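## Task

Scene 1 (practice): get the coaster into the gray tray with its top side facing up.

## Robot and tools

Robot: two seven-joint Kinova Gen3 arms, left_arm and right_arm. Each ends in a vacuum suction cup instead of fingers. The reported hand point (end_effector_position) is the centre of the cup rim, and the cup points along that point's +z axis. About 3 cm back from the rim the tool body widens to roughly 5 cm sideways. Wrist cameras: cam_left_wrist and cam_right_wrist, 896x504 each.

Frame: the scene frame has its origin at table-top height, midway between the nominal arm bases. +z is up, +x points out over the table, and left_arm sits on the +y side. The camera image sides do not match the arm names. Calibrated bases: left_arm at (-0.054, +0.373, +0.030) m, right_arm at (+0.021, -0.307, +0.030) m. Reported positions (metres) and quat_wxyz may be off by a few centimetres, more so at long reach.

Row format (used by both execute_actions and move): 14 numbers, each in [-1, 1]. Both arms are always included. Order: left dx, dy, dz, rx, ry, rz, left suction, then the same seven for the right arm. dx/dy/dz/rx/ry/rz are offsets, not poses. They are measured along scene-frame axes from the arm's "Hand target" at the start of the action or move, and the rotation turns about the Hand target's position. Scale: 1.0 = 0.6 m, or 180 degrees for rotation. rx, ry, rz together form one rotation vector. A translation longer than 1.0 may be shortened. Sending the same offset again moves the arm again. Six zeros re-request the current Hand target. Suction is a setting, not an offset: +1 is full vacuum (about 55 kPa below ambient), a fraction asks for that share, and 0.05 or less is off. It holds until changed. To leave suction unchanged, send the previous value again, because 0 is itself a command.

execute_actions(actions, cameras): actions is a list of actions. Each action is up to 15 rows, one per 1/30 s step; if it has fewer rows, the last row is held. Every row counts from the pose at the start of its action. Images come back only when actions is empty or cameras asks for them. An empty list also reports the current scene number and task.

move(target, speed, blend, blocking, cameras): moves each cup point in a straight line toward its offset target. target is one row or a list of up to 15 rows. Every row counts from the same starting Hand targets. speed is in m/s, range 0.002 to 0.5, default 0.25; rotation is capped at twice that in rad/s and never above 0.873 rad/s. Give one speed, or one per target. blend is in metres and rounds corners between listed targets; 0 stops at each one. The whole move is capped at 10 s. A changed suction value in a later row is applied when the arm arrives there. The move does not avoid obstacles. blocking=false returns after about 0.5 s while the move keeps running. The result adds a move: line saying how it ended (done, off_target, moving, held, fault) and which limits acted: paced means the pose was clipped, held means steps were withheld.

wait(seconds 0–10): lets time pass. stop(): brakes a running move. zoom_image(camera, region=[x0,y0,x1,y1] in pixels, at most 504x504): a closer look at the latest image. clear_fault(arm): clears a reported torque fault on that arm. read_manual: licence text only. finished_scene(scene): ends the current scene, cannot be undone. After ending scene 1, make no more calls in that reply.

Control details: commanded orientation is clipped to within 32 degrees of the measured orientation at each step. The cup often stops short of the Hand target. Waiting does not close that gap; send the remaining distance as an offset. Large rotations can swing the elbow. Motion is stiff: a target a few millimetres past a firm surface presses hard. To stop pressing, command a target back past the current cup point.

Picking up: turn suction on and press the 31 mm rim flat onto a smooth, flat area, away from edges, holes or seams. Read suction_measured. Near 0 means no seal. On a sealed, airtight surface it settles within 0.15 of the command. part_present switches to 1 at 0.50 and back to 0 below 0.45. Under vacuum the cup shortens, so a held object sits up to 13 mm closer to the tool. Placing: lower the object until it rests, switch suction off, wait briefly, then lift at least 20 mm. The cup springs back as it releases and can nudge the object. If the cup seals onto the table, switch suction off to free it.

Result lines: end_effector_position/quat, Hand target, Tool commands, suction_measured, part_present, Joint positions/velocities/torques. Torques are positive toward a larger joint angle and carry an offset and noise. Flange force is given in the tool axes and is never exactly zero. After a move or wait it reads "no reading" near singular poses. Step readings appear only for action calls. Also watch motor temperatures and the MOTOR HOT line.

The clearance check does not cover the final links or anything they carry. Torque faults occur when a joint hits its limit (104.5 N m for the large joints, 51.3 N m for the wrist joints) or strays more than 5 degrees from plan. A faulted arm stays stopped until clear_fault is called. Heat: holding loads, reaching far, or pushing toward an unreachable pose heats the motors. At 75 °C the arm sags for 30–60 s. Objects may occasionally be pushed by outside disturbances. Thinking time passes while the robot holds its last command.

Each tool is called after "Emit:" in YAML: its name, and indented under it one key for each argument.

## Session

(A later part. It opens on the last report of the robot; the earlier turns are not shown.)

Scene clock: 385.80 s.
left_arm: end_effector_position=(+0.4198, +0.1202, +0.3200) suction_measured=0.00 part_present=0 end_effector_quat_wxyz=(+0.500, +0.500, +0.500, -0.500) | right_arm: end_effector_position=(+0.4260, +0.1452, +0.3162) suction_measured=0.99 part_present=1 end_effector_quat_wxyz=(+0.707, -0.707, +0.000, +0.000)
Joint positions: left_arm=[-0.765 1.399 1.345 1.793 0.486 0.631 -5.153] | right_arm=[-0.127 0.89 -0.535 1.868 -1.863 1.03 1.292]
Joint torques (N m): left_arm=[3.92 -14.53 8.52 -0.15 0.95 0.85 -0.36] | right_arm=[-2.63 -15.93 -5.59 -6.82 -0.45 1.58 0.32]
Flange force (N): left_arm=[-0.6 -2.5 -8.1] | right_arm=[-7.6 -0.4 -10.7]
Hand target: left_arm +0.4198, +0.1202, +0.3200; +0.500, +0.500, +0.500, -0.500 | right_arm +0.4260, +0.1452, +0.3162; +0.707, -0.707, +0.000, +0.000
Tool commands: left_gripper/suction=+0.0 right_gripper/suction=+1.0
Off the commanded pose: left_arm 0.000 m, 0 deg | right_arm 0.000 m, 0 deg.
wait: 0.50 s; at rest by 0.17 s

Emit:
move:
  target:
    - [0,0.05,0,0,0,0,0,0,0,0,0,0,0,1]
    - [0.0167,0.05,0,0,0,0,0,0,0,0,0,0,0,1]
  speed: 0.05
  cameras: ["all"]

Emit:
move:
  target: [0,-0.05,0,0,0,0,1,0,0,0,0,0,0,1]
  speed: 0.03

Emit:
wait:
  seconds: 1.0

Scene clock: 450.80 s.
left_arm: end_effector_position=(+0.4298, +0.1502, +0.3200) suction_measured=0.00 part_present=0 end_effector_quat_wxyz=(+0.500, +0.500, +0.500, -0.500) | right_arm: end_effector_position=(+0.4260, +0.1452, +0.3162) suction_measured=0.98 part_present=1 end_effector_quat_wxyz=(+0.707, -0.707, +0.000, +0.000)
Joint positions: left_arm=[-0.808 1.386 1.323 1.747 0.464 0.724 -5.129] | right_arm=[-0.127 0.89 -0.535 1.868 -1.863 1.03 1.292]
Joint torques (N m): left_arm=[-0.34 -14.87 8.03 -1.87 1.13 0.82 -0.37] | right_arm=[0.77 -15.75 -3.33 -6.06 -0.39 1.53 0.35]
Flange force (N): left_arm=[-0.1 -2.9 1.0] | right_arm=[-7.5 -0.9 -2.2]
Hand target: left_arm +0.4298, +0.1502, +0.3200; +0.500, +0.500, +0.500, -0.500 | right_arm +0.4260, +0.1452, +0.3162; +0.707, -0.707, +0.000, +0.000
Off the commanded pose: left_arm 0.000 m, 0 deg | right_arm 0.000 m, 0 deg.
move: done

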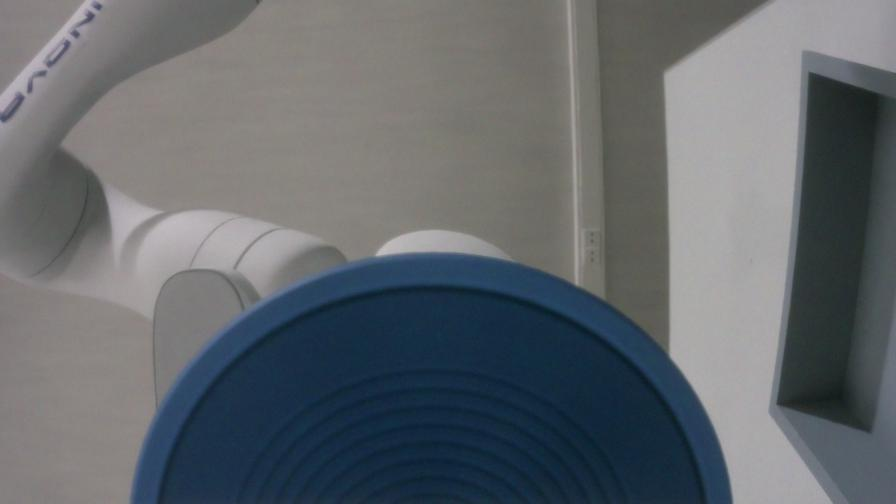

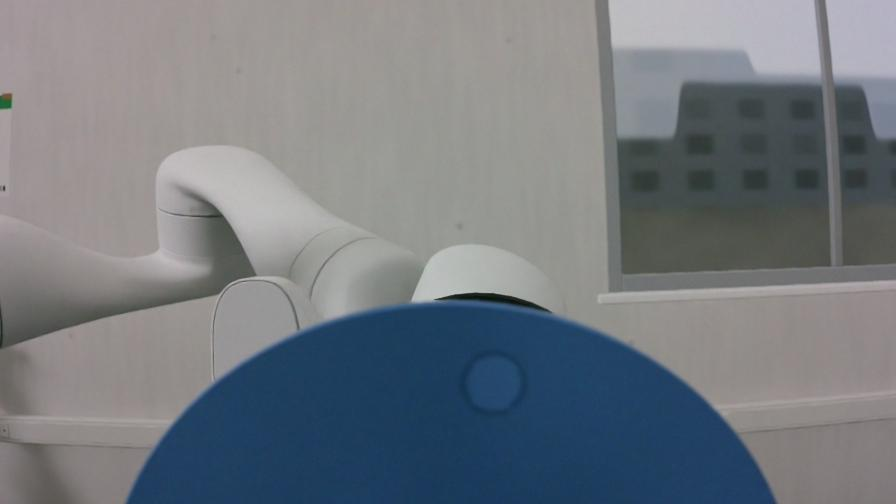

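Scene clock: 452.10 s.
left_arm: end_effector_position=(+0.4298, +0.1202, +0.3201) suction_measured=0.74 part_present=1 end_effector_quat_wxyz=(+0.500, +0.500, +0.500, -0.500) | right_arm: end_effector_position=(+0.4260, +0.1452, +0.3162) suction_measured=0.98 part_present=1 end_effector_quat_wxyz=(+0.707, -0.707, +0.000, +0.000)
Joint positions: left_arm=[-0.751 1.397 1.338 1.756 0.482 0.655 -5.142] | right_arm=[-0.127 0.89 -0.535 1.868 -1.863 1.03 1.292]
Joint torques (N m): left_arm=[0.64 -14.94 8.4 -1.45 1.11 0.83 -0.35] | right_arm=[0.21 -15.45 -3.78 -6.14 -0.41 1.34 0.33]
Flange force (N): left_arm=[0.1 -2.7 -1.4] | right_arm=[-7.7 -1.4 -4.0]
Hand target: left_arm +0.4298, +0.1202, +0.3201; +0.500, +0.500, +0.500, -0.500 | right_arm +0.4260, +0.1452, +0.3162; +0.707, -0.707, +0.000, +0.000
Off the commanded pose: left_arm 0.000 m, 0 deg | right_arm 0.000 m, 0 deg.
move: done

Scene clock: 453.10 s.
left_arm: end_effector_position=(+0.4298, +0.1202, +0.3200) suction_measured=0.98 part_present=1 end_effector_quat_wxyz=(+0.500, +0.500, +0.500, -0.500) | right_arm: end_effector_position=(+0.4260, +0.1452, +0.3162) suction_measured=0.98 part_present=1 end_effector_quat_wxyz=(+0.707, -0.707, +0.000, +0.000)
Joint positions: left_arm=[-0.751 1.397 1.338 1.756 0.482 0.655 -5.143] | right_arm=[-0.127 0.89 -0.535 1.868 -1.863 1.03 1.292]
Joint torques (N m): left_arm=[0.38 -14.91 8.3 -1.48 1.06 0.91 -0.35] | right_arm=[0.41 -15.45 -3.47 -6.23 -0.44 1.37 0.35]
Flange force (N): left_arm=[0.0 -2.6 -0.6] | right_arm=[-8.1 -1.5 -3.6]
Hand target: left_arm +0.4298, +0.1202, +0.3200; +0.500, +0.500, +0.500, -0.500 | right_arm +0.4260, +0.1452, +0.3162; +0.707, -0.707, +0.000, +0.000
Tool commands: left_gripper/suction=+1.0 right_gripper/suction=+1.0
Off the commanded pose: left_arm 0.000 m, 0 deg | right_arm 0.000 m, 0 deg.
wait: 1.00 s; at rest by 0.17 s

Emit:
move:
  target: [0,0,0,0,0,0,1,0,0,0,0,0,0,0]
  speed: 0.02

Emit:
wait:
  seconds: 0.3

Emit:
move:
  target:
    - [0,0,0,0,0,0,1,0,-0.1,0,0,0,0,0]
    - [0,0,0,0,0,0,1,-0.21,-0.9,0.14,-0.5,0,0,0]
  speed: [0.1,0.3]
  blend: [0.03,0]
  cameras: ["all"]

Scene clock: 471.10 s.
left_arm: end_effector_position=(+0.4298, +0.1202, +0.3200) suction_measured=0.99 part_present=1 end_effector_quat_wxyz=(+0.500, +0.500, +0.500, -0.500) | right_arm: end_effector_position=(+0.4260, +0.1452, +0.3162) suction_measured=0.00 part_present=0 end_effector_quat_wxyz=(+0.707, -0.707, +0.000, +0.000)
Joint positions: left_arm=[-0.751 1.397 1.338 1.756 0.482 0.655 -5.143] | right_arm=[-0.127 0.89 -0.535 1.868 -1.863 1.03 1.292]
Joint torques (N m): left_arm=[3.93 -14.94 8.95 0.17 1.06 1.12 -0.36] | right_arm=[-2.2 -15.56 -5.24 -6.98 -0.49 1.4 0.34]
Flange force (N): left_arm=[0.1 -1.6 -7.6] | right_arm=[-8.6 -1.2 -10.4]
Hand target: left_arm +0.4298, +0.1202, +0.3200; +0.500, +0.500, +0.500, -0.500 | right_arm +0.4260, +0.1452, +0.3162; +0.707, -0.707, +0.000, +0.000
Off the commanded pose: left_arm 0.000 m, 0 deg | right_arm 0.000 m, 0 deg.
move: done

Scene clock: 471.40 s.
left_arm: end_effector_position=(+0.4298, +0.1202, +0.3200) suction_measured=0.99 part_present=1 end_effector_quat_wxyz=(+0.500, +0.500, +0.500, -0.500) | right_arm: end_effector_position=(+0.4260, +0.1452, +0.3162) suction_measured=0.00 part_present=0 end_effector_quat_wxyz=(+0.707, -0.707, +0.000, +0.000)
Joint positions: left_arm=[-0.751 1.397 1.338 1.756 0.482 0.655 -5.143] | right_arm=[-0.127 0.89 -0.535 1.868 -1.863 1.03 1.292]
Joint torques (N m): left_arm=[3.95 -14.92 8.94 0.12 1.05 1.11 -0.35] | right_arm=[-2.19 -15.68 -5.2 -6.93 -0.57 1.42 0.32]
Flange force (N): left_arm=[0.1 -1.8 -7.6] | right_arm=[-8.3 -0.9 -10.3]
Hand target: left_arm +0.4298, +0.1202, +0.3200; +0.500, +0.500, +0.500, -0.500 | right_arm +0.4260, +0.1452, +0.3162; +0.707, -0.707, +0.000, +0.000
Tool commands: left_gripper/suction=+1.0 right_gripper/suction=+0.0
Off the commanded pose: left_arm 0.000 m, 0 deg | right_arm 0.000 m, 0 deg.
wait: 0.30 s; at rest by 0.17 s

Scene clock: 475.03 s.
left_arm: end_effector_position=(+0.4298, +0.1202, +0.3200) suction_measured=0.99 part_present=1 end_effector_quat_wxyz=(+0.500, +0.500, +0.500, -0.500) | right_arm: end_effector_position=(+0.3000, -0.3947, +0.4002) suction_measured=0.00 part_present=0 end_effector_quat_wxyz=(-0.001, +1.000, +0.000, +0.000)
Joint positions: left_arm=[-0.751 1.397 1.338 1.756 0.482 0.655 -5.143] | right_arm=[0.283 -0.038 -0.077 1.798 -0.004 1.382 0.224]
Joint torques (N m): left_arm=[-0.39 -14.93 8.19 -1.8 1.11 0.91 -0.33] | right_arm=[0.96 -5.58 0.33 -9.35 0.15 -0.13 0.37]
Flange force (N): left_arm=[0.1 -2.8 1.0] | right_arm=[-5.9 -5.2 6.3]
Hand target: left_arm +0.4298, +0.1202, +0.3200; +0.500, +0.500, +0.500, -0.500 | right_arm +0.3000, -0.3948, +0.4002; -0.001, +1.000, +0.000, +0.000
Off the commanded pose: left_arm 0.000 m, 0 deg | right_arm 0.000 m, 0 deg.
move: done

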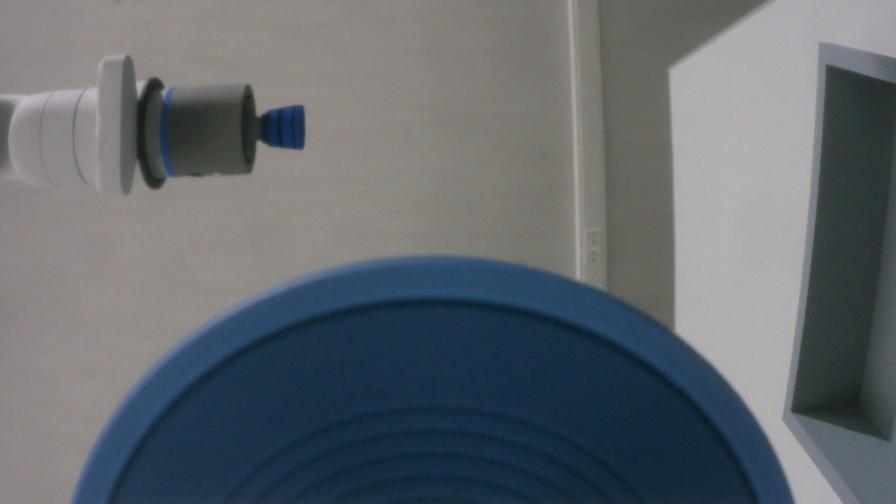

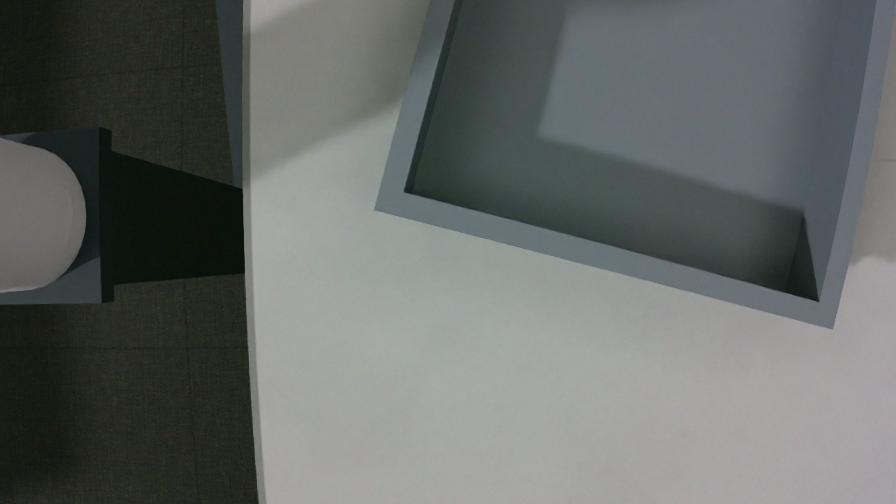

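Emit:
move:
  target: [-0.0568,-0.4467,-0.1167,0.5,0,0,1,0,0,0,0,0,0,0]
  speed: 0.25
  cameras: ["cam_left_wrist"]

Scene clock: 487.07 s.
left_arm: end_effector_position=(+0.3957, -0.1478, +0.2500) suction_measured=0.99 part_present=1 end_effector_quat_wxyz=(+0.000, +0.707, +0.707, +0.000) | right_arm: end_effector_position=(+0.3000, -0.3948, +0.4002) suction_measured=0.00 part_present=0 end_effector_quat_wxyz=(-0.001, +1.000, +0.000, +0.000)
Joint positions: left_arm=[0.776 1.105 0.289 0.42 -0.259 1.632 -3.825] | right_arm=[0.283 -0.038 -0.076 1.798 -0.004 1.382 0.224]
Joint torques (N m): left_arm=[-0.4 -22.79 1.35 -7.93 0.12 0.28 -0.43] | right_arm=[0.97 -5.61 0.44 -9.5 -0.07 -0.06 0.35]
Flange force (N): left_arm=no reading | right_arm=[-6.1 -5.4 7.0]
Hand target: left_arm +0.3957, -0.1478, +0.2500; +0.000, +0.707, +0.707, +0.000 | right_arm +0.3000, -0.3948, +0.4002; -0.001, +1.000, +0.000, +0.000
Off the commanded pose: left_arm 0.000 m, 0 deg | right_arm 0.000 m, 0 deg.
move: done
Images, in order (width x height): cam_left_wrist 896x504.

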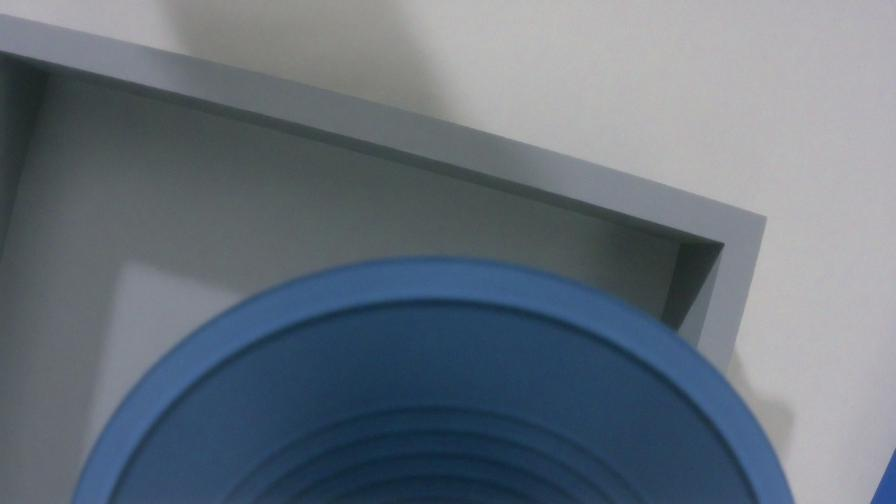

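Emit:
move:
  target:
    - [0,0,-0.3667,0,0,0,1,0,0,0,0,0,0,0]
    - [0,0,-0.4,0,0,0,1,0,0,0,0,0,0,0]
  speed: [0.12,0.03]

Emit:
move:
  target: [0,0,-0.0033,0,0,0,1,0,0,0,0,0,0,0]
  speed: 0.02

Emit:
move:
  target: [0,0,-0.0033,0,0,0,1,0,0,0,0,0,0,0]
  speed: 0.02

Emit:
move:
  target: [0,0,-0.0033,0,0,0,1,0,0,0,0,0,0,0]
  speed: 0.02

Scene clock: 506.93 s.
left_arm: end_effector_position=(+0.3957, -0.1479, +0.0101) suction_measured=0.99 part_present=1 end_effector_quat_wxyz=(+0.000, +0.707, +0.707, +0.000) | right_arm: end_effector_position=(+0.3000, -0.3948, +0.4002) suction_measured=0.00 part_present=0 end_effector_quat_wxyz=(-0.001, +1.000, +0.000, +0.000)
Joint positions: left_arm=[0.752 1.317 0.256 0.729 -0.276 1.119 -3.777] | right_arm=[0.283 -0.038 -0.076 1.798 -0.004 1.382 0.224]
Joint torques (N m): left_arm=[-0.33 -23.33 1.77 -7.28 0.12 0.25 -0.44] | right_arm=[0.92 -5.59 0.4 -9.38 -0.05 -0.05 0.36]
Flange force (N): left_arm=[7.0 -7.4 0.5] | right_arm=[-5.9 -5.2 6.7]
Hand target: left_arm +0.3957, -0.1478, +0.0100; +0.000, +0.707, +0.707, +0.000 | right_arm +0.3000, -0.3948, +0.4002; -0.001, +1.000, +0.000, +0.000
Off the commanded pose: left_arm 0.000 m, 0 deg | right_arm 0.000 m, 0 deg.
move: done

Scene clock: 507.63 s.
left_arm: end_effector_position=(+0.3957, -0.1479, +0.0080) suction_measured=0.99 part_present=1 end_effector_quat_wxyz=(+0.000, +0.707, +0.707, +0.000) | right_arm: end_effector_position=(+0.3000, -0.3948, +0.4002) suction_measured=0.00 part_present=0 end_effector_quat_wxyz=(-0.001, +1.000, +0.000, +0.000)
Joint positions: left_arm=[0.752 1.321 0.255 0.728 -0.277 1.117 -3.777] | right_arm=[0.283 -0.038 -0.076 1.798 -0.004 1.382 0.224]
Joint torques (N m): left_arm=[-0.37 -23.4 1.82 -7.28 0.14 0.28 -0.42] | right_arm=[0.89 -5.56 0.26 -9.4 -0.03 -0.18 0.39]
Flange force (N): left_arm=[6.9 -7.4 0.6] | right_arm=[-6.0 -5.0 6.3]
Hand target: left_arm +0.3957, -0.1479, +0.0080; +0.000, +0.707, +0.707, +0.000 | right_arm +0.3000, -0.3948, +0.4002; -0.001, +1.000, +0.000, +0.000
Off the commanded pose: left_arm 0.000 m, 0 deg | right_arm 0.000 m, 0 deg.
move: done

Scene clock: 508.33 s.
left_arm: end_effector_position=(+0.3957, -0.1478, +0.0061) suction_measured=0.99 part_present=1 end_effector_quat_wxyz=(+0.000, +0.707, +0.707, +0.000) | right_arm: end_effector_position=(+0.3000, -0.3948, +0.4002) suction_measured=0.00 part_present=0 end_effector_quat_wxyz=(-0.001, +1.000, +0.000, +0.000)
Joint positions: left_arm=[0.752 1.324 0.255 0.727 -0.277 1.114 -3.777] | right_arm=[0.283 -0.038 -0.076 1.798 -0.004 1.382 0.224]
Joint torques (N m): left_arm=[-0.36 -23.46 1.76 -7.22 0.12 0.25 -0.37] | right_arm=[0.96 -5.56 0.44 -9.54 -0.02 -0.11 0.34]
Flange force (N): left_arm=[6.4 -6.9 0.7] | right_arm=[-6.3 -5.4 6.9]
Hand target: left_arm +0.3957, -0.1478, +0.0061; +0.000, +0.707, +0.707, +0.000 | right_arm +0.3000, -0.3948, +0.4002; -0.001, +1.000, +0.000, +0.000
Off the commanded pose: left_arm 0.000 m, 0 deg | right_arm 0.000 m, 0 deg.
move: done

Scene clock: 509.03 s.
left_arm: end_effector_position=(+0.3957, -0.1479, +0.0041) suction_measured=0.99 part_present=1 end_effector_quat_wxyz=(+0.000, +0.707, +0.707, +0.000) | right_arm: end_effector_position=(+0.3000, -0.3948, +0.4002) suction_measured=0.00 part_present=0 end_effector_quat_wxyz=(-0.001, +1.000, +0.000, +0.000)
Joint positions: left_arm=[0.753 1.327 0.255 0.726 -0.277 1.112 -3.777] | right_arm=[0.283 -0.038 -0.076 1.798 -0.004 1.382 0.224]
Joint torques (N m): left_arm=[-0.33 -23.39 1.77 -7.19 0.13 0.25 -0.41] | right_arm=[0.88 -5.46 0.48 -9.42 -0.04 -0.07 0.34]
Flange force (N): left_arm=[6.5 -7.0 0.5] | right_arm=[-6.3 -5.3 6.6]
Hand target: left_arm +0.3957, -0.1479, +0.0041; +0.000, +0.707, +0.707, +0.000 | right_arm +0.3000, -0.3948, +0.4002; -0.001, +1.000, +0.000, +0.000
Off the commanded pose: left_arm 0.000 m, 0 deg | right_arm 0.000 m, 0 deg.
move: done

Emit:
move:
  target: [0,0,-0.0035,0,0,0,1,0,0,0,0,0,0,0]
  speed: 0.02

Emit:
move:
  target: [0,0,-0.0033,0,0,0,1,0,0,0,0,0,0,0]
  speed: 0.02

Emit:
move:
  target: [0,0,-0.0025,0,0,0,1,0,0,0,0,0,0,0]
  speed: 0.02

Scene clock: 517.67 s.
left_arm: end_effector_position=(+0.3957, -0.1478, +0.0020) suction_measured=0.99 part_present=1 end_effector_quat_wxyz=(+0.000, +0.707, +0.707, +0.000) | right_arm: end_effector_position=(+0.3000, -0.3948, +0.4002) suction_measured=0.00 part_present=0 end_effector_quat_wxyz=(-0.001, +1.000, +0.000, +0.000)
Joint positions: left_arm=[0.753 1.33 0.254 0.726 -0.277 1.109 -3.777] | right_arm=[0.283 -0.038 -0.076 1.798 -0.004 1.382 0.224]
Joint torques (N m): left_arm=[-0.39 -23.39 1.8 -7.27 0.11 0.28 -0.46] | right_arm=[1.05 -5.62 0.42 -9.54 -0.06 -0.13 0.41]
Flange force (N): left_arm=[7.1 -7.6 0.5] | right_arm=[-6.1 -5.6 6.9]
Hand target: left_arm +0.3957, -0.1478, +0.0020; +0.000, +0.707, +0.707, +0.000 | right_arm +0.3000, -0.3948, +0.4002; -0.001, +1.000, +0.000, +0.000
Off the commanded pose: left_arm 0.000 m, 0 deg | right_arm 0.000 m, 0 deg.
move: done

Scene clock: 518.37 s.
left_arm: end_effector_position=(+0.3957, -0.1479, +0.0000) suction_measured=0.99 part_present=1 end_effector_quat_wxyz=(+0.000, +0.707, +0.707, +0.000) | right_arm: end_effector_position=(+0.3000, -0.3948, +0.4002) suction_measured=0.00 part_present=0 end_effector_quat_wxyz=(-0.001, +1.000, +0.000, +0.000)
Joint positions: left_arm=[0.753 1.334 0.254 0.725 -0.278 1.107 -3.777] | right_arm=[0.283 -0.038 -0.076 1.798 -0.004 1.382 0.224]
Joint torques (N m): left_arm=[-0.34 -23.46 1.8 -7.22 0.11 0.28 -0.43] | right_arm=[1 -5.6 0.36 -9.45 -0.03 -0.12 0.4]
Flange force (N): left_arm=[6.8 -7.3 0.5] | right_arm=[-5.9 -5.4 6.6]
Hand target: left_arm +0.3957, -0.1479, +0.0000; +0.000, +0.707, +0.707, +0.000 | right_arm +0.3000, -0.3948, +0.4002; -0.001, +1.000, +0.000, +0.000
Off the commanded pose: left_arm 0.000 m, 0 deg | right_arm 0.000 m, 0 deg.
move: done

Scene clock: 519.07 s.
left_arm: end_effector_position=(+0.3957, -0.1479, -0.0015) suction_measured=0.99 part_present=1 end_effector_quat_wxyz=(+0.000, +0.707, +0.707, +0.000) | right_arm: end_effector_position=(+0.3000, -0.3948, +0.4002) suction_measured=0.00 part_present=0 end_effector_quat_wxyz=(-0.001, +1.000, +0.000, +0.000)
Joint positions: left_arm=[0.753 1.336 0.254 0.724 -0.278 1.105 -3.777] | right_arm=[0.283 -0.038 -0.076 1.798 -0.004 1.382 0.224]
Joint torques (N m): left_arm=[-0.33 -23.42 1.79 -7.24 0.13 0.28 -0.44] | right_arm=[1.08 -5.54 0.39 -9.34 -0.05 -0.08 0.33]
Flange force (N): left_arm=[7.1 -7.5 0.5] | right_arm=[-5.9 -5.3 6.4]
Hand target: left_arm +0.3957, -0.1479, -0.0015; +0.000, +0.707, +0.707, +0.000 | right_arm +0.3000, -0.3948, +0.4002; -0.001, +1.000, +0.000, +0.000
Off the commanded pose: left_arm 0.000 m, 0 deg | right_arm 0.000 m, 0 deg.
move: done

Emit:
move:
  target: [0,0,-0.0033,0,0,0,1,0,0,0,0,0,0,0]
  speed: 0.02

Emit:
move:
  target: [0,0,-0.0025,0,0,0,1,0,0,0,0,0,0,0]
  speed: 0.02

Emit:
move:
  target: [0,0,-0.0025,0,0,0,1,0,0,0,0,0,0,0]
  speed: 0.02

Scene clock: 522.73 s.
left_arm: end_effector_position=(+0.3957, -0.1478, -0.0035) suction_measured=0.99 part_present=1 end_effector_quat_wxyz=(+0.000, +0.707, +0.707, +0.000) | right_arm: end_effector_position=(+0.3000, -0.3948, +0.4002) suction_measured=0.00 part_present=0 end_effector_quat_wxyz=(-0.001, +1.000, +0.000, +0.000)
Joint positions: left_arm=[0.753 1.339 0.254 0.723 -0.278 1.103 -3.777] | right_arm=[0.283 -0.038 -0.076 1.798 -0.004 1.382 0.224]
Joint torques (N m): left_arm=[-0.33 -23.47 1.73 -7.18 0.12 0.26 -0.43] | right_arm=[0.95 -5.53 0.39 -9.5 -0.12 -0.07 0.38]
Flange force (N): left_arm=[6.6 -7.0 0.5] | right_arm=[-6.3 -5.4 6.9]
Hand target: left_arm +0.3957, -0.1478, -0.0035; +0.000, +0.707, +0.707, +0.000 | right_arm +0.3000, -0.3948, +0.4002; -0.001, +1.000, +0.000, +0.000
Off the commanded pose: left_arm 0.000 m, 0 deg | right_arm 0.000 m, 0 deg.
move: done

Scene clock: 523.43 s.
left_arm: end_effector_position=(+0.3957, -0.1479, -0.0049) suction_measured=0.99 part_present=1 end_effector_quat_wxyz=(+0.000, +0.707, +0.707, +0.000) | right_arm: end_effector_position=(+0.3000, -0.3948, +0.4002) suction_measured=0.00 part_present=0 end_effector_quat_wxyz=(-0.001, +1.000, +0.000, +0.000)
Joint positions: left_arm=[0.753 1.342 0.253 0.722 -0.278 1.101 -3.777] | right_arm=[0.283 -0.038 -0.076 1.798 -0.004 1.382 0.224]
Joint torques (N m): left_arm=[-0.39 -17.97 1.25 -6.09 0.06 -0.66 -0.39] | right_arm=[0.9 -5.56 0.39 -9.45 -0.03 -0.08 0.42]
Flange force (N): left_arm=[9.8 -9.9 -9.2] | right_arm=[-6.1 -5.4 6.7]
Hand target: left_arm +0.3957, -0.1478, -0.0050; +0.000, +0.707, +0.707, +0.000 | right_arm +0.3000, -0.3948, +0.4002; -0.001, +1.000, +0.000, +0.000
Off the commanded pose: left_arm 0.000 m, 0 deg | right_arm 0.000 m, 0 deg.
move: done

Scene clock: 524.13 s.
left_arm: end_effector_position=(+0.3958, -0.1479, -0.0064) suction_measured=0.99 part_present=1 end_effector_quat_wxyz=(+0.000, +0.707, +0.707, +0.000) | right_arm: end_effector_position=(+0.3000, -0.3948, +0.4002) suction_measured=0.00 part_present=0 end_effector_quat_wxyz=(-0.001, +1.000, +0.000, +0.000)
Joint positions: left_arm=[0.753 1.344 0.253 0.721 -0.278 1.1 -3.777] | right_arm=[0.283 -0.038 -0.076 1.798 -0.004 1.382 0.224]
Joint torques (N m): left_arm=[-0.26 -2.03 0.06 -1.64 -0.01 -2.16 -0.4] | right_arm=[0.96 -5.55 0.38 -9.38 -0.04 -0.07 0.35]
Flange force (N): left_arm=[15.8 -14.9 -35.2] | right_arm=[-6.0 -5.2 6.6]
Hand target: left_arm +0.3957, -0.1478, -0.0065; +0.000, +0.707, +0.707, +0.000 | right_arm +0.3000, -0.3948, +0.4002; -0.001, +1.000, +0.000, +0.000
Off the commanded pose: left_arm 0.000 m, 0 deg | right_arm 0.000 m, 0 deg.
move: done

Emit:
move:
  target: [0,0,0.0033,0,0,0,1,0,0,0,0,0,0,0]
  speed: 0.02

Emit:
move:
  target: [0,0,0,0,0,0,0,0,0,0,0,0,0,0]
  speed: 0.02

Emit:
move:
  target:
    - [0,0,0.05,0,0,0,0,0,0,0,0,0,0,0]
    - [0,0,0.25,0,0,0,0,0,0,0,0,0,0,0]
  speed: [0.05,0.15]
  cameras: ["cam_left_wrist"]

Scene clock: 530.07 s.
left_arm: end_effector_position=(+0.3957, -0.1478, -0.0047) suction_measured=0.99 part_present=1 end_effector_quat_wxyz=(+0.000, +0.707, +0.707, +0.000) | right_arm: end_effector_position=(+0.3000, -0.3948, +0.4002) suction_measured=0.00 part_present=0 end_effector_quat_wxyz=(-0.001, +1.000, +0.000, +0.000)
Joint positions: left_arm=[0.753 1.341 0.253 0.723 -0.278 1.102 -3.777] | right_arm=[0.283 -0.038 -0.076 1.798 -0.004 1.382 0.224]
Joint torques (N m): left_arm=[-0.27 -19.31 1.48 -4.78 0.21 0.9 -0.41] | right_arm=[0.84 -5.59 0.39 -9.46 -0.06 -0.13 0.35]
Flange force (N): left_arm=[4.4 -5.0 -4.5] | right_arm=[-6.1 -5.1 6.6]
Hand target: left_arm +0.3957, -0.1478, -0.0045; +0.000, +0.707, +0.707, +0.000 | right_arm +0.3000, -0.3948, +0.4002; -0.001, +1.000, +0.000, +0.000
Off the commanded pose: left_arm 0.000 m, 0 deg | right_arm 0.000 m, 0 deg.
move: done

Scene clock: 530.57 s.
left_arm: end_effector_position=(+0.3957, -0.1479, -0.0044) suction_measured=0.00 part_present=0 end_effector_quat_wxyz=(+0.000, +0.707, +0.707, +0.000) | right_arm: end_effector_position=(+0.3000, -0.3948, +0.4002) suction_measured=0.00 part_present=0 end_effector_quat_wxyz=(-0.001, +1.000, +0.000, +0.000)
Joint positions: left_arm=[0.753 1.341 0.253 0.723 -0.278 1.102 -3.777] | right_arm=[0.283 -0.038 -0.076 1.798 -0.004 1.382 0.224]
Joint torques (N m): left_arm=[-0.05 -17.06 1.43 -4.94 0.23 0 -0.4] | right_arm=[0.98 -5.52 0.46 -9.43 -0.08 -0.1 0.33]
Flange force (N): left_arm=[7.9 -7.6 -9.3] | right_arm=[-6.1 -5.4 6.6]
Hand target: left_arm +0.3957, -0.1478, -0.0045; +0.000, +0.707, +0.707, +0.000 | right_arm +0.3000, -0.3948, +0.4002; -0.001, +1.000, +0.000, +0.000
Off the commanded pose: left_arm 0.000 m, 0 deg | right_arm 0.000 m, 0 deg.
move: done

Scene clock: 532.53 s.
left_arm: end_effector_position=(+0.3957, -0.1478, +0.1455) suction_measured=0.00 part_present=0 end_effector_quat_wxyz=(+0.000, +0.707, +0.707, +0.000) | right_arm: end_effector_position=(+0.3000, -0.3948, +0.4002) suction_measured=0.00 part_present=0 end_effector_quat_wxyz=(-0.001, +1.000, +0.000, +0.000)
Joint positions: left_arm=[0.752 1.148 0.277 0.667 -0.259 1.35 -3.791] | right_arm=[0.283 -0.038 -0.076 1.798 -0.004 1.382 0.224]
Joint torques (N m): left_arm=[-0.39 -22.75 1.66 -7.82 0.15 0.33 -0.39] | right_arm=[1.03 -5.44 0.39 -9.39 -0.12 -0.06 0.4]
Flange force (N): left_arm=[7.8 -8.2 2.6] | right_arm=[-6.1 -5.5 6.6]
Hand target: left_arm +0.3957, -0.1478, +0.1455; +0.000, +0.707, +0.707, +0.000 | right_arm +0.3000, -0.3948, +0.4002; -0.001, +1.000, +0.000, +0.000
Off the commanded pose: left_arm 0.000 m, 0 deg | right_arm 0.000 m, 0 deg.
move: done
Images, in order (width x height): cam_left_wrist 896x504.

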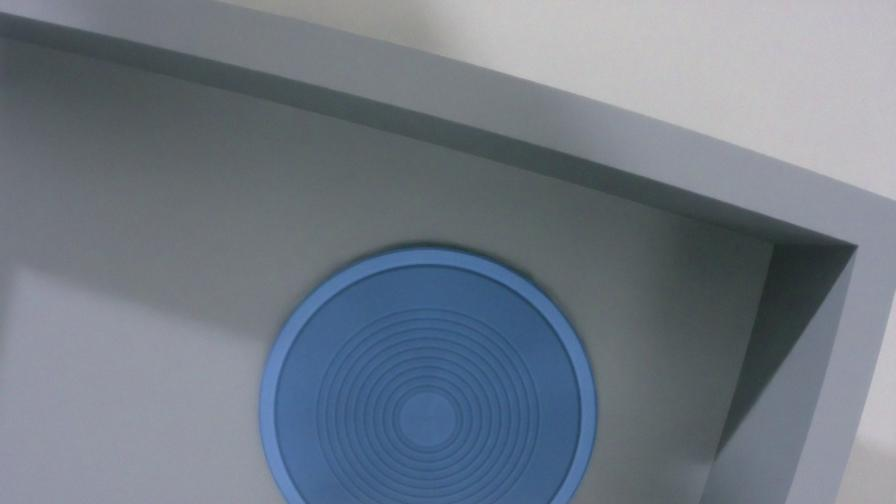

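Emit:
move:
  target: [0.0405,0.463,0.5408,0,0,-0.5,0,0.25,0.258,0.1997,0,0,0,0]
  speed: 0.3
  cameras: ["all"]

Scene clock: 606.37 s.
left_arm: end_effector_position=(+0.4200, +0.1300, +0.4700) suction_measured=0.00 part_present=0 end_effector_quat_wxyz=(+0.000, +1.000, +0.000, +0.000) | right_arm: end_effector_position=(+0.4500, -0.2400, +0.5200) suction_measured=0.00 part_present=0 end_effector_quat_wxyz=(-0.001, +1.000, +0.000, +0.000)
Joint positions: left_arm=[0.19 0.616 0.638 0.767 -0.365 1.839 -5.655] | right_arm=[-0.067 0.324 -0.27 0.988 0.087 1.839 -0.283]
Joint torques (N m): left_arm=[-0.37 -15.87 2.08 -7.43 0.03 0.29 -0.42] | right_arm=[0.85 -11.71 0.07 -9.22 -0.01 -0.13 0.34]
Flange force (N): left_arm=[-6.8 -1.9 6.3] | right_arm=[-10.6 -1.1 10.4]
Hand target: left_arm +0.4200, +0.1300, +0.4700; +0.000, +1.000, +0.000, +0.000 | right_arm +0.4500, -0.2400, +0.5200; -0.001, +1.000, +0.000, +0.000
Off the commanded pose: left_arm 0.000 m, 0 deg | right_arm 0.000 m, 0 deg.
move: done

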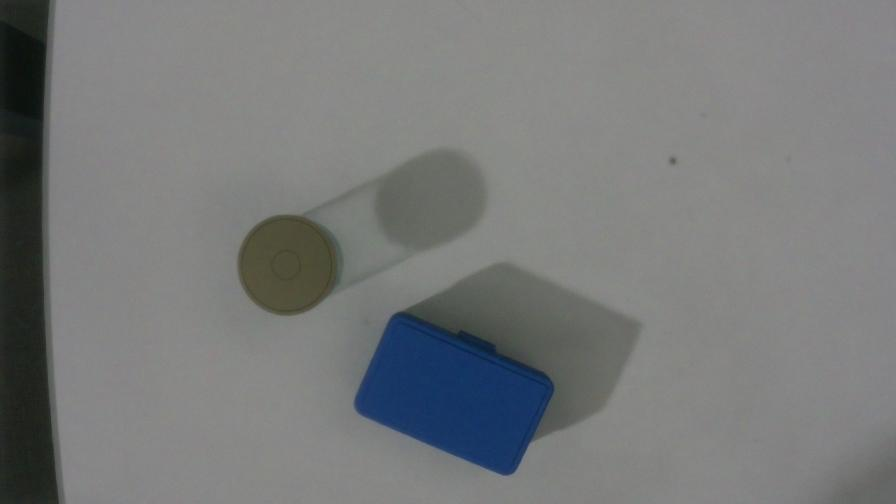

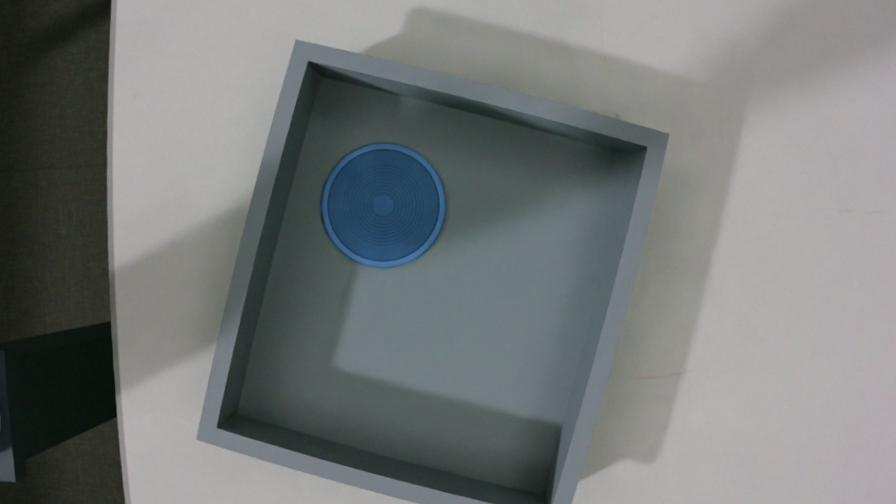

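Emit:
move:
  target: [0,0,0,0,0,0,0,-0.0983,0.17,-0.6167,0,0,0,0]
  speed: 0.25
  cameras: ["cam_right_wrist"]

Emit:
move:
  target: [0,0,0,0,0,0,0,0,0,-0.1333,0,0,0,0]
  speed: 0.15
  cameras: ["cam_right_wrist"]

Scene clock: 641.13 s.
left_arm: end_effector_position=(+0.4200, +0.1300, +0.4700) suction_measured=0.00 part_present=0 end_effector_quat_wxyz=(+0.000, +1.000, +0.000, +0.000) | right_arm: end_effector_position=(+0.3910, -0.1380, +0.1500) suction_measured=0.00 part_present=0 end_effector_quat_wxyz=(-0.001, +1.000, +0.000, +0.000)
Joint positions: left_arm=[0.19 0.616 0.638 0.767 -0.365 1.839 -5.655] | right_arm=[-0.3 0.553 -0.289 1.945 0.24 0.677 -0.719]
Joint torques (N m): left_arm=[-0.38 -15.87 2.01 -7.43 0.03 0.27 -0.41] | right_arm=[0.93 -12.76 -0.36 -6.78 -0.03 -0.3 0.33]
Flange force (N): left_arm=[-6.8 -1.9 6.3] | right_arm=[-9.0 0.7 1.2]
Hand target: left_arm +0.4200, +0.1300, +0.4700; +0.000, +1.000, +0.000, +0.000 | right_arm +0.3910, -0.1379, +0.1500; -0.001, +1.000, +0.000, +0.000
Off the commanded pose: left_arm 0.000 m, 0 deg | right_arm 0.000 m, 0 deg.
move: done
Images, in order (width x height): cam_right_wrist 896x504.

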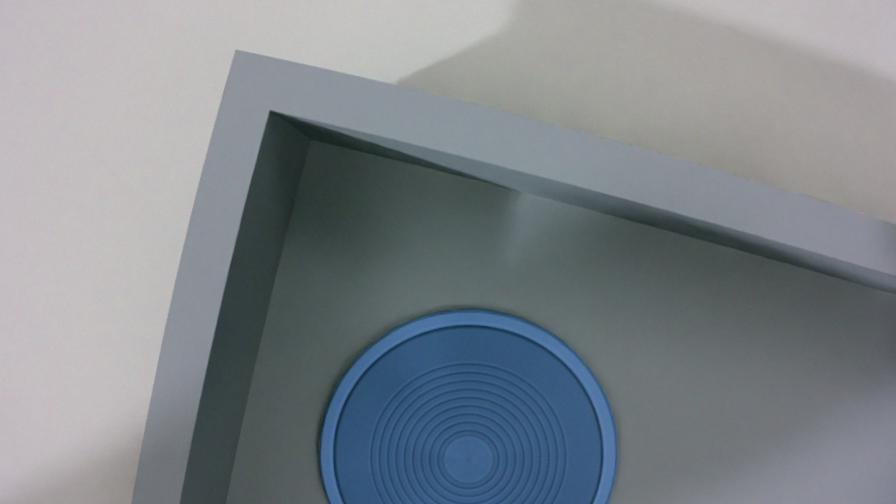

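Scene clock: 642.10 s.
left_arm: end_effector_position=(+0.4200, +0.1300, +0.4700) suction_measured=0.00 part_present=0 end_effector_quat_wxyz=(+0.000, +1.000, +0.000, +0.000) | right_arm: end_effector_position=(+0.3910, -0.1379, +0.0700) suction_measured=0.00 part_present=0 end_effector_quat_wxyz=(-0.001, +1.000, +0.000, +0.000)
Joint positions: left_arm=[0.19 0.616 0.638 0.767 -0.365 1.839 -5.655] | right_arm=[-0.356 0.724 -0.214 1.994 0.323 0.455 -0.792]
Joint torques (N m): left_arm=[-0.38 -15.84 2.08 -7.46 0.04 0.26 -0.42] | right_arm=[1.06 -14 -0.18 -5.4 -0.03 -0.2 0.35]
Flange force (N): left_arm=[-7.0 -1.9 6.3] | right_arm=[-9.4 0.5 0.0]
Hand target: left_arm +0.4200, +0.1300, +0.4700; +0.000, +1.000, +0.000, +0.000 | right_arm +0.3910, -0.1379, +0.0700; -0.001, +1.000, +0.000, +0.000
Off the commanded pose: left_arm 0.000 m, 0 deg | right_arm 0.000 m, 0 deg.
move: done
Images, in order (width x height): cam_right_wrist 896x504.

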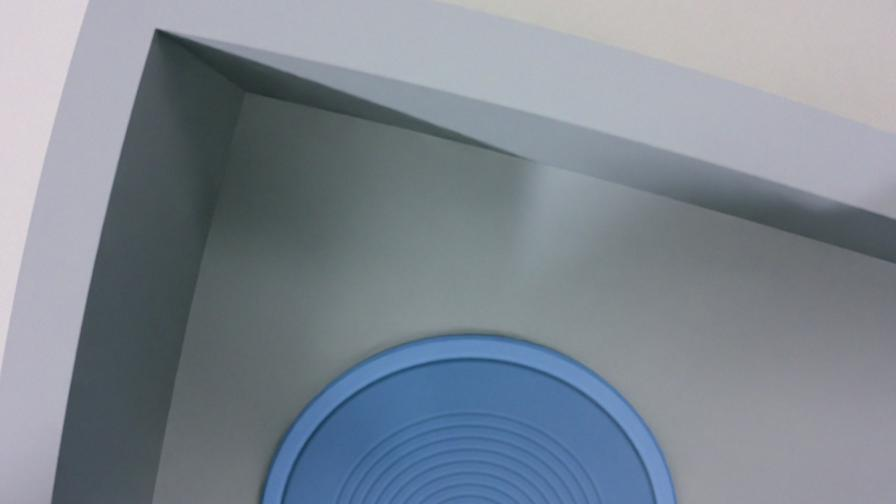

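Emit:
move:
  target:
    - [0,0,0,0,0,0,0,0.0017,-0.02,-0.0667,0,0,0,1]
    - [0,0,0,0,0,0,0,0.0017,-0.02,-0.1033,0,0,0,1]
  speed: [0.1,0.04]

Emit:
move:
  target: [0,0,0,0,0,0,0,0,0,-0.0067,0,0,0,1]
  speed: 0.02

Emit:
move:
  target: [0,0,0,0,0,0,0,0,0,-0.005,0,0,0,1]
  speed: 0.02

Emit:
move:
  target: [0,0,0,0,0,0,0,0,0,-0.004,0,0,0,1]
  speed: 0.02

Scene clock: 661.73 s.
left_arm: end_effector_position=(+0.4200, +0.1300, +0.4700) suction_measured=0.00 part_present=0 end_effector_quat_wxyz=(+0.000, +1.000, +0.000, +0.000) | right_arm: end_effector_position=(+0.3920, -0.1500, +0.0080) suction_measured=0.21 part_present=0 end_effector_quat_wxyz=(-0.001, +1.000, +0.000, +0.000)
Joint positions: left_arm=[0.19 0.616 0.638 0.767 -0.365 1.839 -5.655] | right_arm=[-0.382 0.868 -0.138 2.009 0.375 0.288 -0.815]
Joint torques (N m): left_arm=[-0.36 -15.83 2.09 -7.47 0.03 0.28 -0.41] | right_arm=[0.96 -14.92 -0.12 -4.34 0.02 -0.17 0.31]
Flange force (N): left_arm=[-7.1 -2.1 6.5] | right_arm=[-9.4 0.6 -0.7]
Hand target: left_arm +0.4200, +0.1300, +0.4700; +0.000, +1.000, +0.000, +0.000 | right_arm +0.3920, -0.1500, +0.0080; -0.001, +1.000, +0.000, +0.000
Off the commanded pose: left_arm 0.000 m, 0 deg | right_arm 0.000 m, 0 deg.
move: done

Scene clock: 662.43 s.
left_arm: end_effector_position=(+0.4200, +0.1300, +0.4700) suction_measured=0.00 part_present=0 end_effector_quat_wxyz=(+0.000, +1.000, +0.000, +0.000) | right_arm: end_effector_position=(+0.3920, -0.1500, +0.0040) suction_measured=1.00 part_present=1 end_effector_quat_wxyz=(-0.001, +1.000, +0.000, +0.000)
Joint positions: left_arm=[0.19 0.616 0.638 0.767 -0.365 1.839 -5.655] | right_arm=[-0.385 0.878 -0.133 2.008 0.377 0.278 -0.817]
Joint torques (N m): left_arm=[-0.39 -15.88 2.05 -7.47 0.04 0.28 -0.43] | right_arm=[0.9 -15.05 -0.03 -4.32 0.04 -0.18 0.38]
Flange force (N): left_arm=[-7.0 -1.9 6.5] | right_arm=[-9.3 0.6 -0.8]
Hand target: left_arm +0.4200, +0.1300, +0.4700; +0.000, +1.000, +0.000, +0.000 | right_arm +0.3920, -0.1500, +0.0040; -0.001, +1.000, +0.000, +0.000
Off the commanded pose: left_arm 0.000 m, 0 deg | right_arm 0.000 m, 0 deg.
move: done

Scene clock: 663.13 s.
left_arm: end_effector_position=(+0.4200, +0.1300, +0.4700) suction_measured=0.00 part_present=0 end_effector_quat_wxyz=(+0.000, +1.000, +0.000, +0.000) | right_arm: end_effector_position=(+0.3920, -0.1500, +0.0010) suction_measured=0.99 part_present=1 end_effector_quat_wxyz=(-0.001, +1.000, +0.000, +0.000)
Joint positions: left_arm=[0.19 0.616 0.638 0.767 -0.365 1.839 -5.655] | right_arm=[-0.388 0.885 -0.129 2.007 0.378 0.271 -0.818]
Joint torques (N m): left_arm=[-0.29 -15.88 2.07 -7.46 0.06 0.28 -0.4] | right_arm=[0.96 -14.85 -0.04 -4.29 0 -0.25 0.37]
Flange force (N): left_arm=[-7.0 -2.2 6.5] | right_arm=[-9.5 0.6 -1.5]
Hand target: left_arm +0.4200, +0.1300, +0.4700; +0.000, +1.000, +0.000, +0.000 | right_arm +0.3920, -0.1500, +0.0010; -0.001, +1.000, +0.000, +0.000
Off the commanded pose: left_arm 0.000 m, 0 deg | right_arm 0.000 m, 0 deg.
move: done

Scene clock: 663.83 s.
left_arm: end_effector_position=(+0.4200, +0.1300, +0.4700) suction_measured=0.00 part_present=0 end_effector_quat_wxyz=(+0.000, +1.000, +0.000, +0.000) | right_arm: end_effector_position=(+0.3920, -0.1500, -0.0014) suction_measured=0.98 part_present=1 end_effector_quat_wxyz=(-0.001, +1.000, +0.000, +0.000)
Joint positions: left_arm=[0.19 0.616 0.638 0.767 -0.365 1.839 -5.655] | right_arm=[-0.39 0.891 -0.126 2.006 0.38 0.265 -0.819]
Joint torques (N m): left_arm=[-0.35 -15.8 2.08 -7.48 0.05 0.29 -0.41] | right_arm=[1.03 -15.09 0.02 -4.2 -0.07 -0.16 0.4]
Flange force (N): left_arm=[-7.2 -2.2 6.6] | right_arm=[-9.5 0.4 -0.8]
Hand target: left_arm +0.4200, +0.1300, +0.4700; +0.000, +1.000, +0.000, +0.000 | right_arm +0.3920, -0.1500, -0.0014; -0.001, +1.000, +0.000, +0.000
Off the commanded pose: left_arm 0.000 m, 0 deg | right_arm 0.000 m, 0 deg.
move: done

Emit:
move:
  target:
    - [0,0,0,0,0,0,0,0,0,0.22,0,0,0,1]
    - [0,0,0,0,0,0,0,0.4967,-0.0833,0.19,0,0,0,1]
    - [0,0,0,0,0,0,0,0.4967,-0.0833,0.02,0,0,0,1]
    - [0,0,0,0,0,0,0,0.4967,-0.0833,-0.0093,0,0,0,1]
  speed: [0.15,0.25,0.15,0.03]
  blend: [0.03,0.03,0.005,0]

Scene clock: 692.67 s.
left_arm: end_effector_position=(+0.4200, +0.1300, +0.4700) suction_measured=0.00 part_present=0 end_effector_quat_wxyz=(+0.000, +1.000, +0.000, +0.000) | right_arm: end_effector_position=(+0.6900, -0.1999, -0.0069) suction_measured=0.99 part_present=1 end_effector_quat_wxyz=(-0.001, +1.000, +0.000, +0.000)
Joint positions: left_arm=[0.19 0.616 0.638 0.767 -0.365 1.839 -5.655] | right_arm=[-0.136 1.308 -0.236 0.79 0.26 1.065 -0.308]
Joint torques (N m): left_arm=[-0.35 -15.85 2.07 -7.47 0.05 0.26 -0.42] | right_arm=[0.89 -22.94 -0.42 -8.45 -0.07 -0.13 0.34]
Flange force (N): left_arm=[-7.0 -2.0 6.5] | right_arm=[-17.3 0.9 -1.2]
Hand target: left_arm +0.4200, +0.1300, +0.4700; +0.000, +1.000, +0.000, +0.000 | right_arm +0.6900, -0.1999, -0.0070; -0.001, +1.000, +0.000, +0.000
Off the commanded pose: left_arm 0.000 m, 0 deg | right_arm 0.000 m, 0 deg.
move: done

Emit:
move:
  target: [0,0,0,0,0,0,0,0,0,-0.0033,0,0,0,1]
  speed: 0.02

Emit:
move:
  target: [0,0,0,0,0,0,0,0,0,-0.0025,0,0,0,1]
  speed: 0.02

Scene clock: 696.67 s.
left_arm: end_effector_position=(+0.4200, +0.1300, +0.4700) suction_measured=0.00 part_present=0 end_effector_quat_wxyz=(+0.000, +1.000, +0.000, +0.000) | right_arm: end_effector_position=(+0.6901, -0.1999, -0.0089) suction_measured=0.99 part_present=1 end_effector_quat_wxyz=(-0.001, +1.000, +0.000, +0.000)
Joint positions: left_arm=[0.19 0.616 0.638 0.767 -0.365 1.839 -5.655] | right_arm=[-0.136 1.311 -0.236 0.789 0.26 1.063 -0.308]
Joint torques (N m): left_arm=[-0.33 -15.86 2.03 -7.46 0.04 0.28 -0.44] | right_arm=[0.89 -11.22 0.14 -5.39 0.11 -1.35 0.29]
Flange force (N): left_arm=[-7.1 -2.1 6.5] | right_arm=[-23.2 1.9 -20.8]
Hand target: left_arm +0.4200, +0.1300, +0.4700; +0.000, +1.000, +0.000, +0.000 | right_arm +0.6900, -0.1999, -0.0089; -0.001, +1.000, +0.000, +0.000
Off the commanded pose: left_arm 0.000 m, 0 deg | right_arm 0.000 m, 0 deg.
move: done

Scene clock: 697.37 s.
left_arm: end_effector_position=(+0.4200, +0.1300, +0.4700) suction_measured=0.00 part_present=0 end_effector_quat_wxyz=(+0.000, +1.000, +0.000, +0.000) | right_arm: end_effector_position=(+0.6901, -0.1999, -0.0104) suction_measured=0.98 part_present=1 end_effector_quat_wxyz=(-0.001, +1.000, +0.000, +0.000)
Joint positions: left_arm=[0.19 0.616 0.638 0.767 -0.365 1.839 -5.655] | right_arm=[-0.136 1.314 -0.236 0.788 0.26 1.061 -0.308]
Joint torques (N m): left_arm=[-0.33 -15.88 2.03 -7.47 0.07 0.26 -0.43] | right_arm=[1.01 1.23 0.93 -1.56 0.22 -2.49 0.28]
Flange force (N): left_arm=[-7.0 -2.0 6.5] | right_arm=[-25.8 2.1 -41.1]
Hand target: left_arm +0.4200, +0.1300, +0.4700; +0.000, +1.000, +0.000, +0.000 | right_arm +0.6900, -0.1999, -0.0104; -0.001, +1.000, +0.000, +0.000
Off the commanded pose: left_arm 0.000 m, 0 deg | right_arm 0.000 m, 0 deg.
move: done

Emit:
move:
  target: [0,0,0,0,0,0,0,0,0,0.005,0,0,0,1]
  speed: 0.02

Emit:
move:
  target: [0,0,0,0,0,0,0,0,0,0,0,0,0,0]
  speed: 0.02

Emit:
move:
  target:
    - [0,0,0,0,0,0,0,0,0,0.05,0,0,0,0]
    - [0,0,0,0,0,0,0,-0.4,-0.067,0.879,0,0,0,0]
  speed: [0.05,0.25]
  cameras: ["cam_right_wrist"]

Scene clock: 702.77 s.
left_arm: end_effector_position=(+0.4200, +0.1300, +0.4700) suction_measured=0.00 part_present=0 end_effector_quat_wxyz=(+0.000, +1.000, +0.000, +0.000) | right_arm: end_effector_position=(+0.6899, -0.1999, -0.0076) suction_measured=0.96 part_present=1 end_effector_quat_wxyz=(+0.000, +1.000, +0.000, +0.000)
Joint positions: left_arm=[0.19 0.616 0.638 0.767 -0.365 1.839 -5.655] | right_arm=[-0.136 1.309 -0.236 0.789 0.26 1.065 -0.308]
Joint torques (N m): left_arm=[-0.37 -15.84 2.03 -7.47 0.07 0.26 -0.43] | right_arm=[0.95 -20.91 -0.38 -7.54 -0.11 -0.01 0.41]
Flange force (N): left_arm=[-7.0 -2.0 6.4] | right_arm=[-17.1 0.7 -3.9]
Hand target: left_arm +0.4200, +0.1300, +0.4700; +0.000, +1.000, +0.000, +0.000 | right_arm +0.6900, -0.1999, -0.0075; -0.001, +1.000, +0.000, +0.000
Off the commanded pose: left_arm 0.000 m, 0 deg | right_arm 0.000 m, 0 deg.
move: done

Scene clock: 703.27 s.
left_arm: end_effector_position=(+0.4200, +0.1300, +0.4700) suction_measured=0.00 part_present=0 end_effector_quat_wxyz=(+0.000, +1.000, +0.000, +0.000) | right_arm: end_effector_position=(+0.6900, -0.1999, -0.0074) suction_measured=0.00 part_present=0 end_effector_quat_wxyz=(-0.001, +1.000, +0.000, +0.000)
Joint positions: left_arm=[0.19 0.616 0.638 0.767 -0.365 1.839 -5.655] | right_arm=[-0.136 1.309 -0.236 0.789 0.26 1.065 -0.308]
Joint torques (N m): left_arm=[-0.38 -15.82 2.05 -7.45 0.05 0.28 -0.43] | right_arm=[0.93 -17.33 -0.11 -6.85 0.03 -0.62 0.37]
Flange force (N): left_arm=[-7.0 -2.0 6.4] | right_arm=[-19.5 1.2 -10.3]
Hand target: left_arm +0.4200, +0.1300, +0.4700; +0.000, +1.000, +0.000, +0.000 | right_arm +0.6900, -0.1999, -0.0074; -0.001, +1.000, +0.000, +0.000
Off the commanded pose: left_arm 0.000 m, 0 deg | right_arm 0.000 m, 0 deg.
move: done

Scene clock: 706.77 s.
left_arm: end_effector_position=(+0.4200, +0.1300, +0.4700) suction_measured=0.00 part_present=0 end_effector_quat_wxyz=(+0.000, +1.000, +0.000, +0.000) | right_arm: end_effector_position=(+0.4500, -0.2401, +0.5200) suction_measured=0.00 part_present=0 end_effector_quat_wxyz=(-0.001, +1.000, +0.000, +0.000)
Joint positions: left_arm=[0.19 0.616 0.638 0.767 -0.365 1.839 -5.655] | right_arm=[-0.04 0.327 -0.316 0.987 0.102 1.841 -0.295]
Joint torques (N m): left_arm=[-0.36 -15.86 2.03 -7.49 0.05 0.29 -0.41] | right_arm=[0.9 -11.75 -0.26 -9.35 -0.09 -0.23 0.38]
Flange force (N): left_arm=[-7.2 -2.1 6.6] | right_arm=[-10.6 -1.2 10.4]
Hand target: left_arm +0.4200, +0.1300, +0.4700; +0.000, +1.000, +0.000, +0.000 | right_arm +0.4500, -0.2401, +0.5200; -0.001, +1.000, +0.000, +0.000
Off the commanded pose: left_arm 0.000 m, 0 deg | right_arm 0.000 m, 0 deg.
move: done
Images, in order (width x height): cam_right_wrist 896x504.

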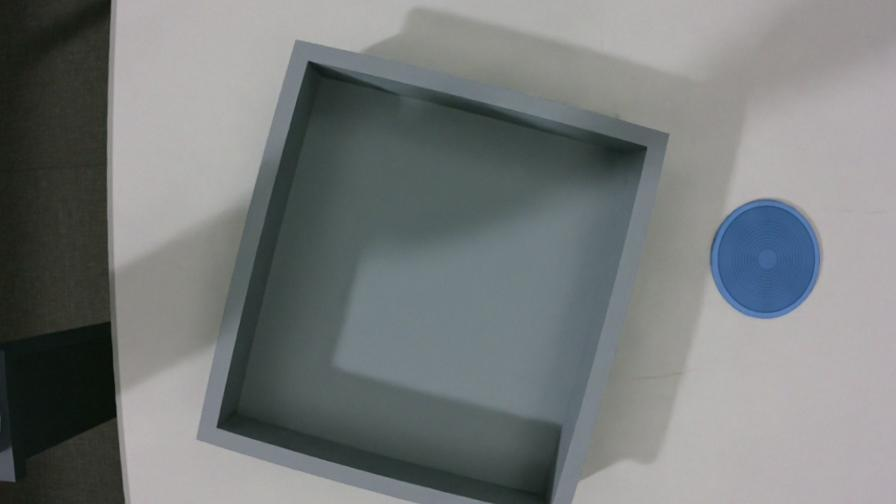

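Emit:
move:
  target:
    - [0,0,0,0,0,0,0,0.4,0.0668,-0.7,0,0,0,1]
    - [0,0,0,0,0,0,0,0.4,0.0668,-0.8417,0,0,0,1]
    - [0,0,0,0,0,0,0,0.4,0.0668,-0.865,0,0,0,1]
  speed: [0.3,0.15,0.03]
  blend: [0.03,0.005,0]

Scene clock: 737.17 s.
left_arm: end_effector_position=(+0.4200, +0.1300, +0.4700) suction_measured=0.00 part_present=0 end_effector_quat_wxyz=(+0.000, +1.000, +0.000, +0.000) | right_arm: end_effector_position=(+0.6900, -0.2001, +0.0010) suction_measured=0.49 part_present=0 end_effector_quat_wxyz=(-0.001, +1.000, +0.000, +0.000)
Joint positions: left_arm=[0.19 0.616 0.638 0.767 -0.365 1.839 -5.655] | right_arm=[-0.134 1.295 -0.241 0.793 0.262 1.075 -0.31]
Joint torques (N m): left_arm=[-0.39 -15.86 2.08 -7.47 0.05 0.24 -0.4] | right_arm=[0.99 -22.83 -0.4 -8.45 -0.02 -0.13 0.38]
Flange force (N): left_arm=[-6.9 -1.9 6.3] | right_arm=[-17.3 0.7 -1.1]
Hand target: left_arm +0.4200, +0.1300, +0.4700; +0.000, +1.000, +0.000, +0.000 | right_arm +0.6900, -0.2001, +0.0010; -0.001, +1.000, +0.000, +0.000
Off the commanded pose: left_arm 0.000 m, 0 deg | right_arm 0.000 m, 0 deg.
move: done

Emit:
move:
  target:
    - [0,0,0,0,0,0,0,0,0,0.2,0,0,0,1]
    - [-0.2,0.333,0,0,0,0,0,-0.1833,0.4835,0.2,0,0,0,1]
    - [-0.2,0.333,0,0,0,0,0,-0.1833,0.4835,0.01,0,0,0,1]
    - [-0.2,0.333,0,0,0,0,0,-0.1833,0.4835,-0.0137,0,0,0,1]
  speed: [0.15,0.25,0.15,0.03]
  blend: [0.03,0.03,0.005,0]

Scene clock: 747.30 s.
left_arm: end_effector_position=(+0.3000, +0.3298, +0.4700) suction_measured=0.00 part_present=0 end_effector_quat_wxyz=(+0.000, +1.000, +0.000, +0.000) | right_arm: end_effector_position=(+0.5800, +0.0900, -0.0072) suction_measured=0.98 part_present=1 end_effector_quat_wxyz=(-0.001, +1.000, +0.000, +0.000)
Joint positions: left_arm=[-0.448 0.103 0.583 1.447 -0.056 1.608 -6.158] | right_arm=[-0.601 1.332 -0.232 0.731 0.253 1.098 -0.756]
Joint torques (N m): left_arm=[-0.36 -6.93 0.61 -8.21 0.07 0.24 -0.42] | right_arm=[1 -22.97 -0.33 -8.63 -0.01 -0.12 0.42]
Flange force (N): left_arm=[-3.7 1.2 4.9] | right_arm=[-17.2 9.7 -1.6]
Hand target: left_arm +0.3000, +0.3298, +0.4700; +0.000, +1.000, +0.000, +0.000 | right_arm +0.5800, +0.0900, -0.0073; -0.001, +1.000, +0.000, +0.000
Off the commanded pose: left_arm 0.000 m, 0 deg | right_arm 0.000 m, 0 deg.
move: done

Emit:
move:
  target: [0,0,0,0,0,0,0,0,0,-0.002,0,0,0,1]
  speed: 0.01

Scene clock: 750.20 s.
left_arm: end_effector_position=(+0.3000, +0.3298, +0.4700) suction_measured=0.00 part_present=0 end_effector_quat_wxyz=(+0.000, +1.000, +0.000, +0.000) | right_arm: end_effector_position=(+0.5800, +0.0901, -0.0084) suction_measured=0.96 part_present=1 end_effector_quat_wxyz=(-0.001, +1.000, +0.000, +0.000)
Joint positions: left_arm=[-0.448 0.103 0.583 1.447 -0.056 1.608 -6.158] | right_arm=[-0.601 1.333 -0.232 0.73 0.253 1.097 -0.756]
Joint torques (N m): left_arm=[-0.37 -6.9 0.63 -8.18 0.04 0.26 -0.43] | right_arm=[1 -15.2 0.13 -6.37 0.07 -0.96 0.39]
Flange force (N): left_arm=[-3.7 1.3 4.8] | right_arm=[-19.2 11.2 -14.4]
Hand target: left_arm +0.3000, +0.3298, +0.4700; +0.000, +1.000, +0.000, +0.000 | right_arm +0.5800, +0.0900, -0.0085; -0.001, +1.000, +0.000, +0.000
Off the commanded pose: left_arm 0.000 m, 0 deg | right_arm 0.000 m, 0 deg.
move: done


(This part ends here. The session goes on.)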